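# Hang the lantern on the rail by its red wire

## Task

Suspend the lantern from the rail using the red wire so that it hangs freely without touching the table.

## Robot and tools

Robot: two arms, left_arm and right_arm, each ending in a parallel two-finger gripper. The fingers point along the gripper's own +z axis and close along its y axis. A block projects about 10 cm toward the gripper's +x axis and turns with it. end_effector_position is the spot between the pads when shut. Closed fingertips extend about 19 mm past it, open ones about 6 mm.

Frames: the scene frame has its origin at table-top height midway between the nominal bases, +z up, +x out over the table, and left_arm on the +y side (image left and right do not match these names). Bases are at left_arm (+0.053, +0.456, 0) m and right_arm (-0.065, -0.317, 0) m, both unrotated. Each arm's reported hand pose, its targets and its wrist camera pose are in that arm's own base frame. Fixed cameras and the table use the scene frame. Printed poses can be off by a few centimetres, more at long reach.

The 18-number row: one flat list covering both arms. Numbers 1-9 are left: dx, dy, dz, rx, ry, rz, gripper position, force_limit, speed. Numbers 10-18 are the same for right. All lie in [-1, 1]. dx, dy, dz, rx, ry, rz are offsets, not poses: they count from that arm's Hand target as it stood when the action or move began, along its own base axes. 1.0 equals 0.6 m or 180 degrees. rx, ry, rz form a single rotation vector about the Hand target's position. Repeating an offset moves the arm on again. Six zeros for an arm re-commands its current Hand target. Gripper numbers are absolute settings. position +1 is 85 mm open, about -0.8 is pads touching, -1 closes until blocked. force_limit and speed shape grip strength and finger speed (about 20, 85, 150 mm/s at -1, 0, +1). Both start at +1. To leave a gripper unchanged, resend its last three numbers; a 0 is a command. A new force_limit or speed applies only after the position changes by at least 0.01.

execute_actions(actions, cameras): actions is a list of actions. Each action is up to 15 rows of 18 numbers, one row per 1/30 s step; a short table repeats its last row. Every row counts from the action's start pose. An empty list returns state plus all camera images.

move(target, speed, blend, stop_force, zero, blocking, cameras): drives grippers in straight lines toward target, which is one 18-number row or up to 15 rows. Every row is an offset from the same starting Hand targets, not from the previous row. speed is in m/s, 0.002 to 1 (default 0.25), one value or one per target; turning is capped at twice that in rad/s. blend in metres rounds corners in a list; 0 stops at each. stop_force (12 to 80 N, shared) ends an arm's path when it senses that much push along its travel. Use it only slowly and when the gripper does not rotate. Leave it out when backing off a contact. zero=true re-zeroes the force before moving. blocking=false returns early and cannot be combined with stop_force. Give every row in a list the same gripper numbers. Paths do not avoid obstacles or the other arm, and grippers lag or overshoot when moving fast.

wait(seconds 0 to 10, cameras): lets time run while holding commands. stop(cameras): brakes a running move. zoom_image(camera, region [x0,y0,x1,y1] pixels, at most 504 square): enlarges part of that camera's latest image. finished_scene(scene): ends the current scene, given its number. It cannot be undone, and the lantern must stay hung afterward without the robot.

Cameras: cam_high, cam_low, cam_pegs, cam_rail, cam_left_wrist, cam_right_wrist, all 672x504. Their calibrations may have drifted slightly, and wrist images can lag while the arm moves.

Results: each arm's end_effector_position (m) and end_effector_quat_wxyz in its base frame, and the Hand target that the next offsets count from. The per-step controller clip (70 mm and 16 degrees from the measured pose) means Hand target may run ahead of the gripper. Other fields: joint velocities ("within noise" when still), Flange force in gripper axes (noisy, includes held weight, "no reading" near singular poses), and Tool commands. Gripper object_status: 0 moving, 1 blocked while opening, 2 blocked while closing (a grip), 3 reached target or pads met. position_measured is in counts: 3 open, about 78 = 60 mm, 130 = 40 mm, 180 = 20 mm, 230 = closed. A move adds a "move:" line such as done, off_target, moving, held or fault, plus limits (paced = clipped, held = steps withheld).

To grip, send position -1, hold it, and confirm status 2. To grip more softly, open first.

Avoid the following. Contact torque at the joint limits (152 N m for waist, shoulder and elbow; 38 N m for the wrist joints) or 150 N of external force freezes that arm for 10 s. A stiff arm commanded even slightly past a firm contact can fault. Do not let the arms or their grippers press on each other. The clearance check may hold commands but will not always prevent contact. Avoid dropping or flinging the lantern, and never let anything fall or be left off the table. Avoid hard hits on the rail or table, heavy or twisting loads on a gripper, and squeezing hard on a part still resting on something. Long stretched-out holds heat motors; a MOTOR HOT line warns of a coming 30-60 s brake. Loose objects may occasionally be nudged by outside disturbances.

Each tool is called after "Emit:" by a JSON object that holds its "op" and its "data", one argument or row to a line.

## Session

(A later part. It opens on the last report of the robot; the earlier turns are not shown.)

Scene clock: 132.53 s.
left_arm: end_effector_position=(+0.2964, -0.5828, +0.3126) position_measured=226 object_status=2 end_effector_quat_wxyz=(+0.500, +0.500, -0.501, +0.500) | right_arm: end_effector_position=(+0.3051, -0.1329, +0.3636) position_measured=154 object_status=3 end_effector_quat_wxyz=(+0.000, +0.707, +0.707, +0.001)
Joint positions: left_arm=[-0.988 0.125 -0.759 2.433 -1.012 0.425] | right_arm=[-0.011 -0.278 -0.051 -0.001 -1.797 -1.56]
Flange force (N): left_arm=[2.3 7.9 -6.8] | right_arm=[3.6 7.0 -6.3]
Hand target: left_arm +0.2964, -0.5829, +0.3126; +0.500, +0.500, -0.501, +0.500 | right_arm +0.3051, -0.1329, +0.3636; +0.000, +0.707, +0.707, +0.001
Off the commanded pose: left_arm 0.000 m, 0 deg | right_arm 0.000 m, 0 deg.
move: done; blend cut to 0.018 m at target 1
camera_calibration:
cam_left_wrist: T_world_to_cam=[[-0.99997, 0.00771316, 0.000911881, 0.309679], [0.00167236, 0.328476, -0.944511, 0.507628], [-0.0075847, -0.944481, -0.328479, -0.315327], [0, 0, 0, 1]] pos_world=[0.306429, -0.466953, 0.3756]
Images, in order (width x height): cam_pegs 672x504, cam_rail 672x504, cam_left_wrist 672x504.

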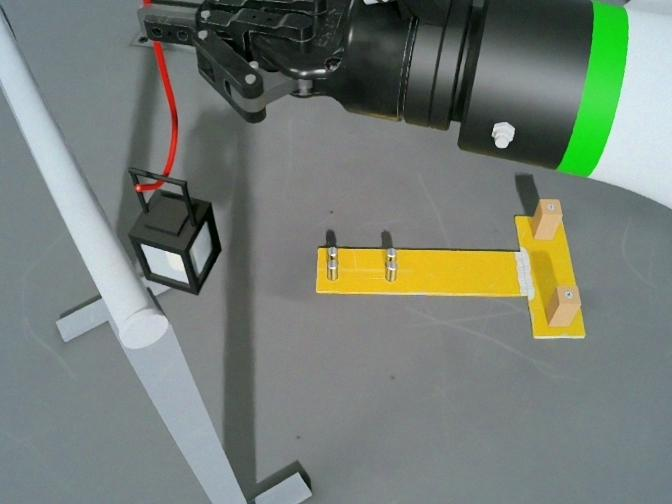

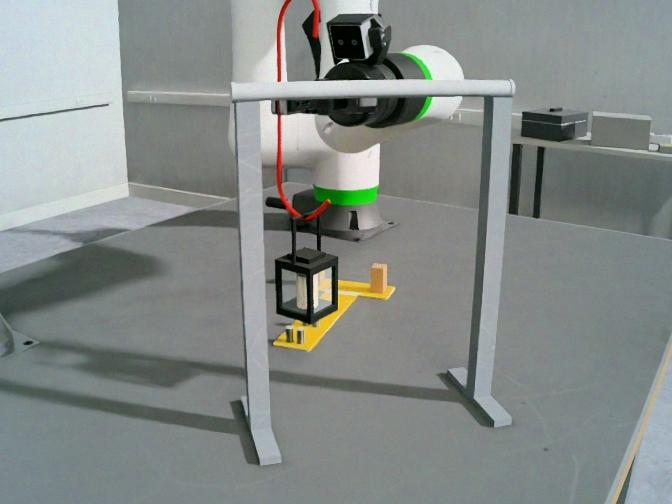

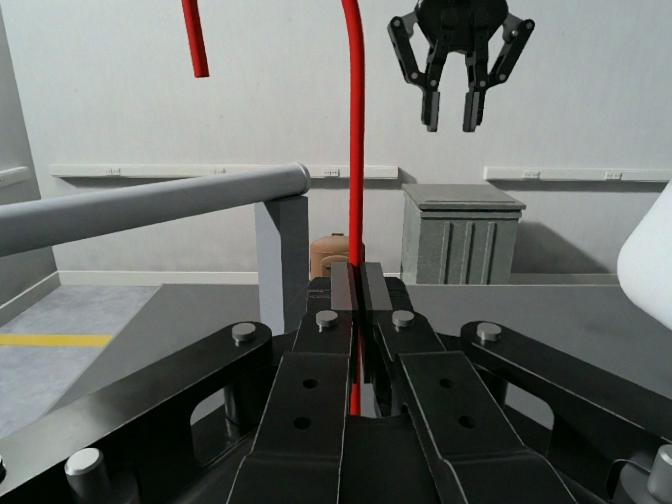

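Emit:
{"op": "move", "data": {
  "target": [
    [0,0,-0.009,0,0,0,-1,0.4,-0.6,0,0,0,0,0,0,-0.2,-0.5,-0.6],
    [0.136,0,-0.009,0,0,0,-1,0.4,-0.6,0,0,0,0,0,0,-0.2,-0.5,-0.6]
  ],
  "speed": 0.06,
  "stop_force": 15
}}

Emit:
{"op": "move", "data": {
  "target": [0,0,-0.05,0,0,0,-1,0.4,-0.6,0,0,0,0,0,0,-0.2,-0.5,-0.6],
  "speed": 0.04,
  "stop_force": 12,
  "cameras": ["cam_rail","cam_left_wrist","cam_high"]
}}

Emit:
{"op": "zoom_image", "data": {
  "camera": "cam_rail",
  "region": [240, 20, 440, 250]
}}

Emit:
{"op": "zoom_image", "data": {
  "camera": "cam_high",
  "region": [200, 180, 380, 360]
}}

Scene clock: 135.80 s.
left_arm: end_effector_position=(+0.3780, -0.5829, +0.3072) position_measured=226 object_status=2 end_effector_quat_wxyz=(+0.500, +0.500, -0.501, +0.500) | right_arm: end_effector_position=(+0.3051, -0.1329, +0.3636) position_measured=154 object_status=3 end_effector_quat_wxyz=(+0.000, +0.707, +0.707, +0.001)
Joint positions: left_arm=[-0.795 0.272 -0.625 2.242 -1.108 0.51] | right_arm=[-0.011 -0.278 -0.051 -0.001 -1.797 -1.56]
Flange force (N): left_arm=[2.1 6.4 -2.5] | right_arm=[2.6 7.4 -6.5]
Hand target: left_arm +0.3780, -0.5829, +0.3072; +0.500, +0.500, -0.501, +0.500 | right_arm +0.3051, -0.1329, +0.3636; +0.000, +0.707, +0.707, +0.001
Off the commanded pose: left_arm 0.000 m, 0 deg | right_arm 0.000 m, 0 deg.
move: done

Scene clock: 137.47 s.
left_arm: end_effector_position=(+0.3780, -0.5829, +0.2772) position_measured=226 object_status=2 end_effector_quat_wxyz=(+0.500, +0.500, -0.501, +0.500) | right_arm: end_effector_position=(+0.3051, -0.1329, +0.3636) position_measured=154 object_status=3 end_effector_quat_wxyz=(+0.000, +0.707, +0.707, +0.001)
Joint positions: left_arm=[-0.802 0.323 -0.639 2.273 -1.147 0.451] | right_arm=[-0.011 -0.278 -0.051 -0.001 -1.797 -1.56]
Flange force (N): left_arm=[2.9 6.3 -2.2] | right_arm=[3.1 7.8 -7.0]
Hand target: left_arm +0.3780, -0.5829, +0.2772; +0.500, +0.500, -0.501, +0.500 | right_arm +0.3051, -0.1329, +0.3636; +0.000, +0.707, +0.707, +0.001
Off the commanded pose: left_arm 0.000 m, 0 deg | right_arm 0.000 m, 0 deg.
move: done
camera_calibration:
cam_left_wrist: T_world_to_cam=[[-0.999971, 0.00761903, 0.000878163, 0.391276], [0.00167329, 0.328476, -0.944511, 0.474056], [-0.00748471, -0.944481, -0.328479, -0.326375], [0, 0, 0, 1]] pos_world=[0.388028, -0.466953, 0.3402]
Images, in order (width x height): cam_high 672x504, cam_rail 672x504, cam_left_wrist 672x504.

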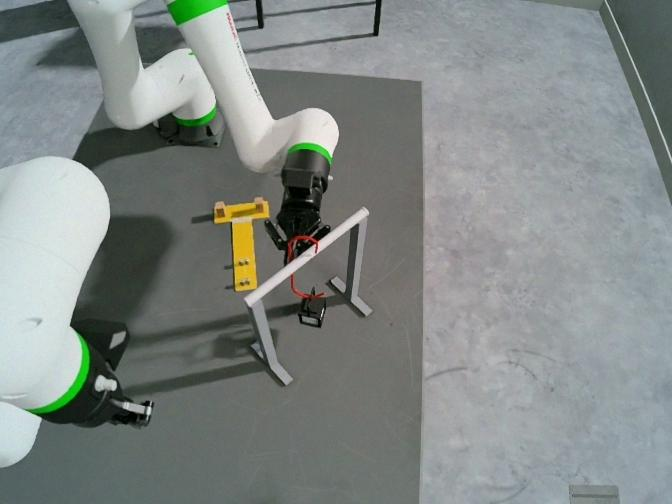

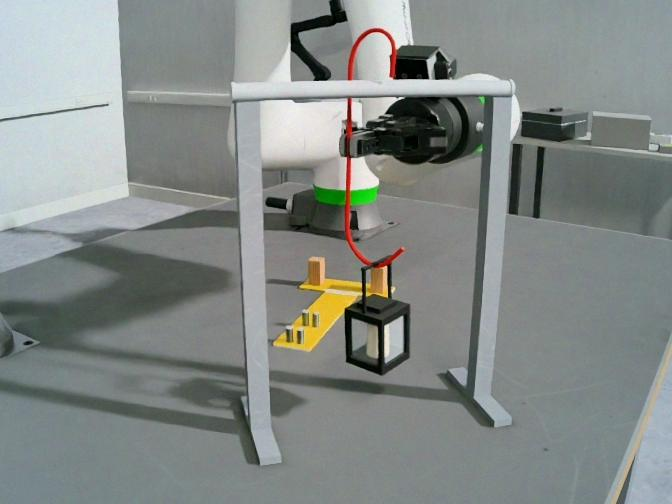

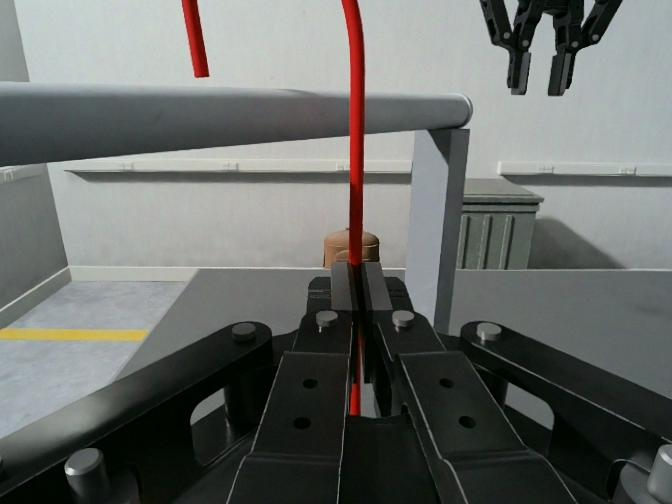

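Scaled by 2.191 from the camera's 672x504 image, which has a finer 960x720 frame.

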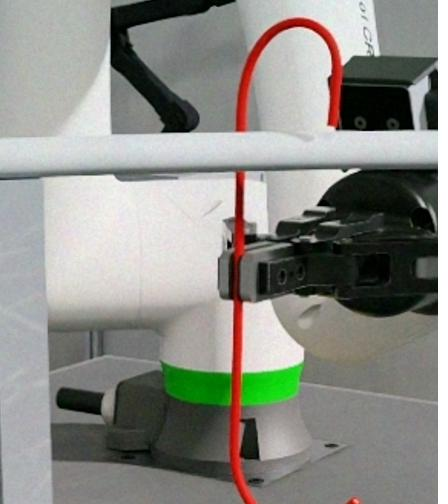

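Scaled by 2.800 from the camera's 672x504 image, which has a finer 960x720 frame.

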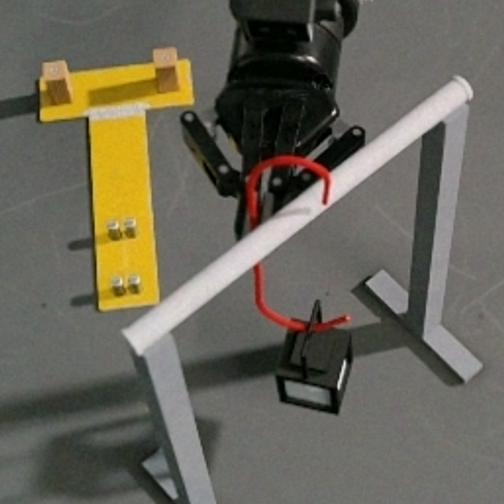

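Emit:
{"op": "move", "data": {
  "target": [0,0,-0.068,0,0,0,-1,0.4,-0.6,0,0,0,0,0,0,-0.2,-0.5,-0.6],
  "speed": 0.02,
  "stop_force": 12,
  "cameras": ["cam_rail","cam_left_wrist"]
}}

Emit:
{"op": "zoom_image", "data": {
  "camera": "cam_rail",
  "region": [240, 20, 440, 250]
}}

Scene clock: 141.13 s.
left_arm: end_effector_position=(+0.3780, -0.5829, +0.2364) position_measured=226 object_status=2 end_effector_quat_wxyz=(+0.500, +0.500, -0.501, +0.500) | right_arm: end_effector_position=(+0.3051, -0.1329, +0.3636) position_measured=154 object_status=3 end_effector_quat_wxyz=(+0.000, +0.707, +0.707, +0.001)
Joint positions: left_arm=[-0.81 0.401 -0.651 2.309 -1.202 0.375] | right_arm=[-0.011 -0.278 -0.051 -0.001 -1.797 -1.56]
Flange force (N): left_arm=[4.1 7.2 -2.7] | right_arm=[2.9 7.7 -6.4]
Hand target: left_arm +0.3780, -0.5829, +0.2364; +0.500, +0.500, -0.501, +0.500 | right_arm +0.3051, -0.1329, +0.3636; +0.000, +0.707, +0.707, +0.001
Off the commanded pose: left_arm 0.000 m, 0 deg | right_arm 0.000 m, 0 deg.
move: done
camera_calibration:
cam_left_wrist: T_world_to_cam=[[-0.999971, 0.00761903, 0.000878163, 0.391312], [0.00167329, 0.328476, -0.944511, 0.43552], [-0.00748471, -0.944481, -0.328479, -0.339777], [0, 0, 0, 1]] pos_world=[0.388028, -0.466953, 0.2994]
Images, in order (width x height): cam_rail 672x504, cam_left_wrist 672x504.

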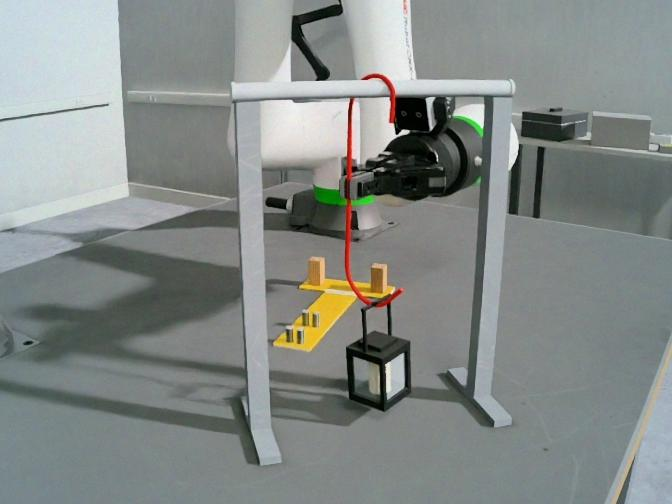

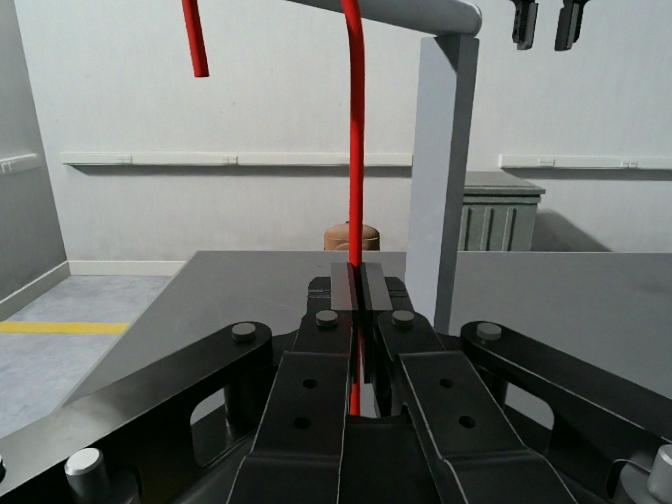

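Scaled by 2.191 from the camera's 672x504 image, which has a finer 960x720 frame.

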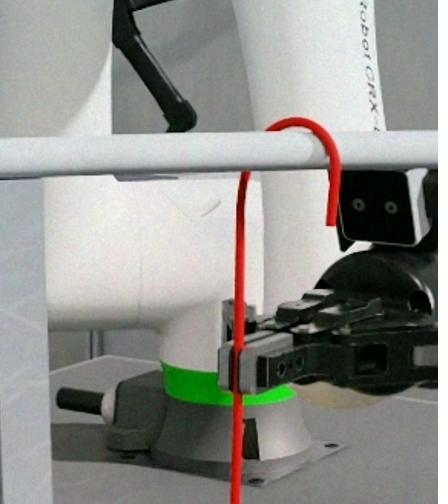

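Straddled; nearly seated. A bit further.

Emit:
{"op": "move", "data": {
  "target": [0,0,-0.025,0,0,0,-1,0.4,-0.6,0,0,0,0,0,0,-0.2,-0.5,-0.6],
  "speed": 0.01,
  "stop_force": 12,
  "cameras": ["cam_rail"]
}}

Emit:
{"op": "zoom_image", "data": {
  "camera": "cam_rail",
  "region": [240, 20, 440, 420]
}}

Scene clock: 142.87 s.
left_arm: end_effector_position=(+0.3780, -0.5829, +0.2293) position_measured=226 object_status=2 end_effector_quat_wxyz=(+0.500, +0.500, -0.501, +0.500) | right_arm: end_effector_position=(+0.3051, -0.1329, +0.3636) position_measured=154 object_status=3 end_effector_quat_wxyz=(+0.000, +0.707, +0.707, +0.001)
Joint positions: left_arm=[-0.811 0.415 -0.652 2.314 -1.213 0.362] | right_arm=[-0.011 -0.278 -0.051 -0.001 -1.797 -1.56]
Flange force (N): left_arm=[14.1 1.7 -2.2] | right_arm=[1.7 7.9 -6.1]
Hand target: left_arm +0.3780, -0.5829, +0.2293; +0.500, +0.500, -0.501, +0.500 (not the last commanded pose) | right_arm +0.3051, -0.1329, +0.3636; +0.000, +0.707, +0.707, +0.001
Off the commanded pose: left_arm 0.008 m, 0 deg | right_arm 0.000 m, 0 deg.
move: contact (left_arm)
Images, in order (width x height): cam_rail 672x504.

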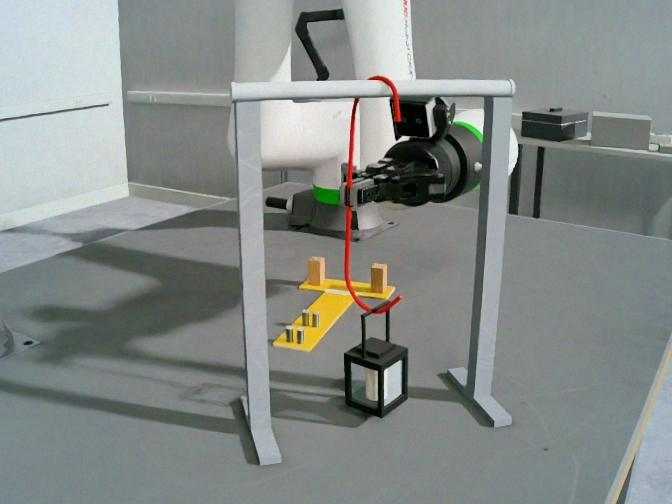

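Scaled by 1.260 from the camera's 672x504 image, which has a finer 960x720 frame.

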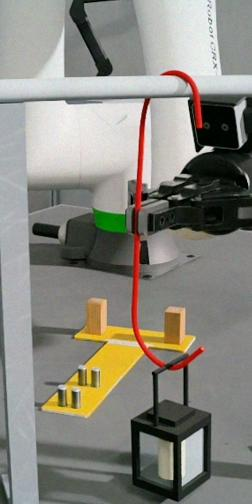

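Emit:
{"op": "move", "data": {
  "target": [0,0,0.009,0,0,0,-1,0.4,-0.6,0,0,0,0,0,0,-0.2,-0.5,-0.6],
  "speed": 0.03
}}

Emit:
{"op": "move", "data": {
  "target": [0,0,0,0,0,0,-0.2,0.4,-1,0,0,0,0,0,0,-0.2,-0.5,-0.6]
}}

Emit:
{"op": "wait", "data": {
  "seconds": 1.5,
  "cameras": ["cam_left_wrist","cam_rail"]
}}

Scene clock: 144.03 s.
left_arm: end_effector_position=(+0.3780, -0.5829, +0.2347) position_measured=226 object_status=2 end_effector_quat_wxyz=(+0.500, +0.500, -0.501, +0.500) | right_arm: end_effector_position=(+0.3051, -0.1329, +0.3636) position_measured=154 object_status=3 end_effector_quat_wxyz=(+0.000, +0.707, +0.707, +0.001)
Joint positions: left_arm=[-0.81 0.404 -0.651 2.31 -1.205 0.372] | right_arm=[-0.011 -0.278 -0.051 -0.001 -1.797 -1.56]
Flange force (N): left_arm=[3.6 6.5 -1.3] | right_arm=[3.0 8.5 -7.2]
Hand target: left_arm +0.3780, -0.5829, +0.2347; +0.500, +0.500, -0.501, +0.500 | right_arm +0.3051, -0.1329, +0.3636; +0.000, +0.707, +0.707, +0.001
Off the commanded pose: left_arm 0.000 m, 0 deg | right_arm 0.000 m, 0 deg.
move: done

Scene clock: 145.67 s.
left_arm: end_effector_position=(+0.3780, -0.5829, +0.2348) position_measured=154 object_status=0 end_effector_quat_wxyz=(+0.500, +0.500, -0.501, +0.500) | right_arm: end_effector_position=(+0.3051, -0.1329, +0.3636) position_measured=154 object_status=3 end_effector_quat_wxyz=(+0.000, +0.707, +0.707, +0.001)
Joint positions: left_arm=[-0.81 0.404 -0.651 2.31 -1.205 0.372] | right_arm=[-0.011 -0.278 -0.051 -0.001 -1.797 -1.56]
Flange force (N): left_arm=[5.3 6.3 -2.3] | right_arm=[2.6 7.8 -6.5]
Hand target: left_arm +0.3780, -0.5829, +0.2347; +0.500, +0.500, -0.501, +0.500 | right_arm +0.3051, -0.1329, +0.3636; +0.000, +0.707, +0.707, +0.001
Off the commanded pose: left_arm 0.000 m, 0 deg | right_arm 0.000 m, 0 deg.
move: done

Scene clock: 147.17 s.
left_arm: end_effector_position=(+0.3780, -0.5829, +0.2347) position_measured=154 object_status=3 end_effector_quat_wxyz=(+0.500, +0.500, -0.501, +0.500) | right_arm: end_effector_position=(+0.3051, -0.1329, +0.3636) position_measured=154 object_status=3 end_effector_quat_wxyz=(+0.000, +0.707, +0.707, +0.001)
Joint positions: left_arm=[-0.81 0.404 -0.651 2.31 -1.205 0.372] | right_arm=[-0.011 -0.278 -0.051 -0.001 -1.797 -1.56]
Flange force (N): left_arm=[5.6 6.6 -1.7] | right_arm=[2.7 8.1 -7.0]
Hand target: left_arm +0.3780, -0.5829, +0.2347; +0.500, +0.500, -0.501, +0.500 | right_arm +0.3051, -0.1329, +0.3636; +0.000, +0.707, +0.707, +0.001
Tool commands: left_gripper/position=-0.2 left_gripper/force_limit=+0.4 left_gripper/speed=-1.0 right_gripper/position=-0.2 right_gripper/force_limit=-0.5 right_gripper/speed=-0.6
Off the commanded pose: left_arm 0.000 m, 0 deg | right_arm 0.000 m, 0 deg.
wait: 1.50 s; at rest by 0.17 s
camera_calibration:
cam_left_wrist: T_world_to_cam=[[-0.999971, 0.00761952, 0.000877279, 0.391314], [0.00167358, 0.328387, -0.944542, 0.433976], [-0.00748504, -0.944512, -0.328391, -0.340344], [0, 0, 0, 1]] pos_world=[0.388028, -0.466953, 0.297799]
Images, in order (width x height): cam_rail 672x504, cam_left_wrist 672x504.

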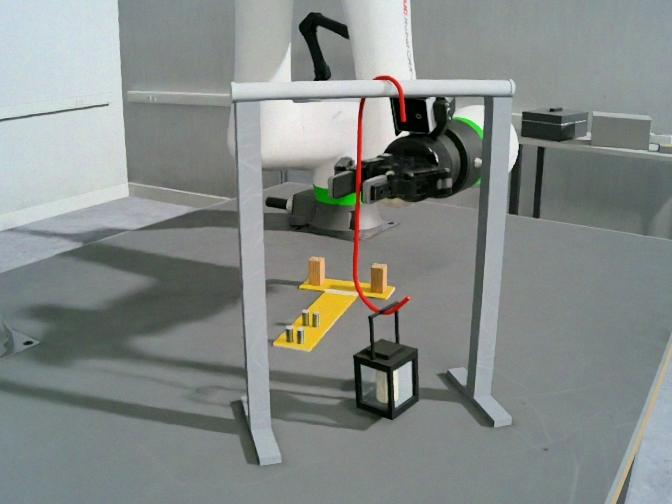

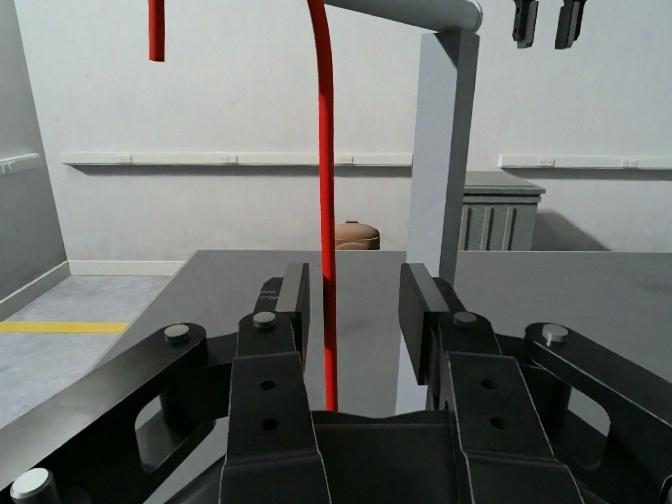

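Emit:
{"op": "move", "data": {
  "target": [
    [0.012,0,0,0,0,0,-0.2,0.4,-1,0,0,0,0,0,0,-0.2,-0.5,-0.6],
    [0.012,0.12,0,0,0,0,-0.2,0.4,-1,0,0,0,0,0,0,-0.2,-0.5,-0.6],
    [-0.08,0.4,0.05,0,0,0,-0.2,0.4,-1,0,0,0,0,0,0,-0.2,-0.5,-0.6]
  ],
  "speed": [0.03,0.06,0.2],
  "blend": [0,0.02,0]
}}

Emit:
{"op": "wait", "data": {
  "seconds": 2,
  "cameras": ["cam_rail","cam_high"]
}}

Emit:
{"op": "zoom_image", "data": {
  "camera": "cam_rail",
  "region": [300, 60, 480, 440]
}}

Scene clock: 151.27 s.
left_arm: end_effector_position=(+0.3300, -0.3429, +0.2647) position_measured=154 object_status=3 end_effector_quat_wxyz=(+0.500, +0.500, -0.501, +0.500) | right_arm: end_effector_position=(+0.3051, -0.1329, +0.3636) position_measured=154 object_status=3 end_effector_quat_wxyz=(+0.000, +0.707, +0.707, +0.001)
Joint positions: left_arm=[-0.141 0.063 -1.051 1.696 -1.508 0.452] | right_arm=[-0.011 -0.278 -0.051 -0.001 -1.797 -1.56]
Flange force (N): left_arm=[4.8 6.8 0.9] | right_arm=[2.8 7.8 -6.9]
Hand target: left_arm +0.3300, -0.3429, +0.2647; +0.500, +0.500, -0.501, +0.500 | right_arm +0.3051, -0.1329, +0.3636; +0.000, +0.707, +0.707, +0.001
Off the commanded pose: left_arm 0.000 m, 0 deg | right_arm 0.000 m, 0 deg.
move: done

Scene clock: 153.27 s.
left_arm: end_effector_position=(+0.3300, -0.3429, +0.2647) position_measured=154 object_status=3 end_effector_quat_wxyz=(+0.500, +0.500, -0.501, +0.500) | right_arm: end_effector_position=(+0.3051, -0.1329, +0.3636) position_measured=154 object_status=3 end_effector_quat_wxyz=(+0.000, +0.707, +0.707, +0.001)
Joint positions: left_arm=[-0.141 0.063 -1.051 1.696 -1.508 0.452] | right_arm=[-0.011 -0.278 -0.051 -0.001 -1.797 -1.56]
Flange force (N): left_arm=[5.0 7.3 3.5] | right_arm=[2.6 7.3 -7.0]
Hand target: left_arm +0.3300, -0.3429, +0.2647; +0.500, +0.500, -0.501, +0.500 | right_arm +0.3051, -0.1329, +0.3636; +0.000, +0.707, +0.707, +0.001
Tool commands: left_gripper/position=-0.2 left_gripper/force_limit=+0.4 left_gripper/speed=-1.0 right_gripper/position=-0.2 right_gripper/force_limit=-0.5 right_gripper/speed=-0.6
Off the commanded pose: left_arm 0.000 m, 0 deg | right_arm 0.000 m, 0 deg.
wait: 2.00 s; at rest by 0.17 s
Images, in order (width x height): cam_high 672x504, cam_rail 672x504.

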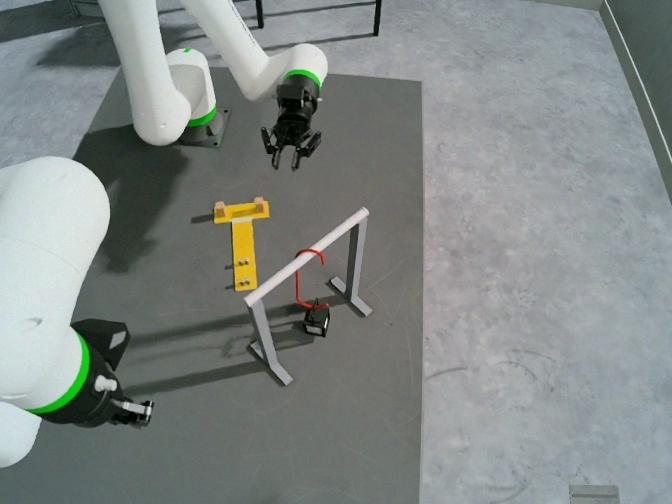

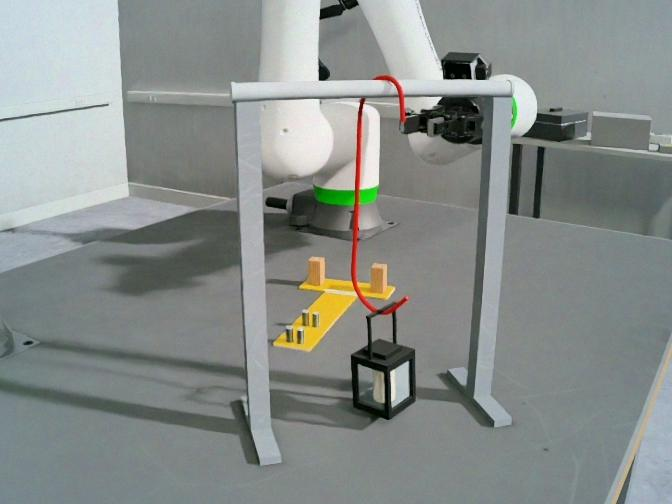

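Scaled by 1.326 from the camera's 672x504 image, which has a finer 960x720 frame.

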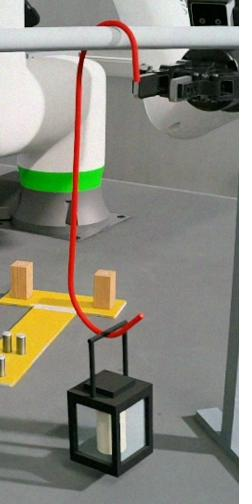

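Emit:
{"op": "finished_scene", "data": {
  "scene": 2
}}

The scene is finished: the task was done.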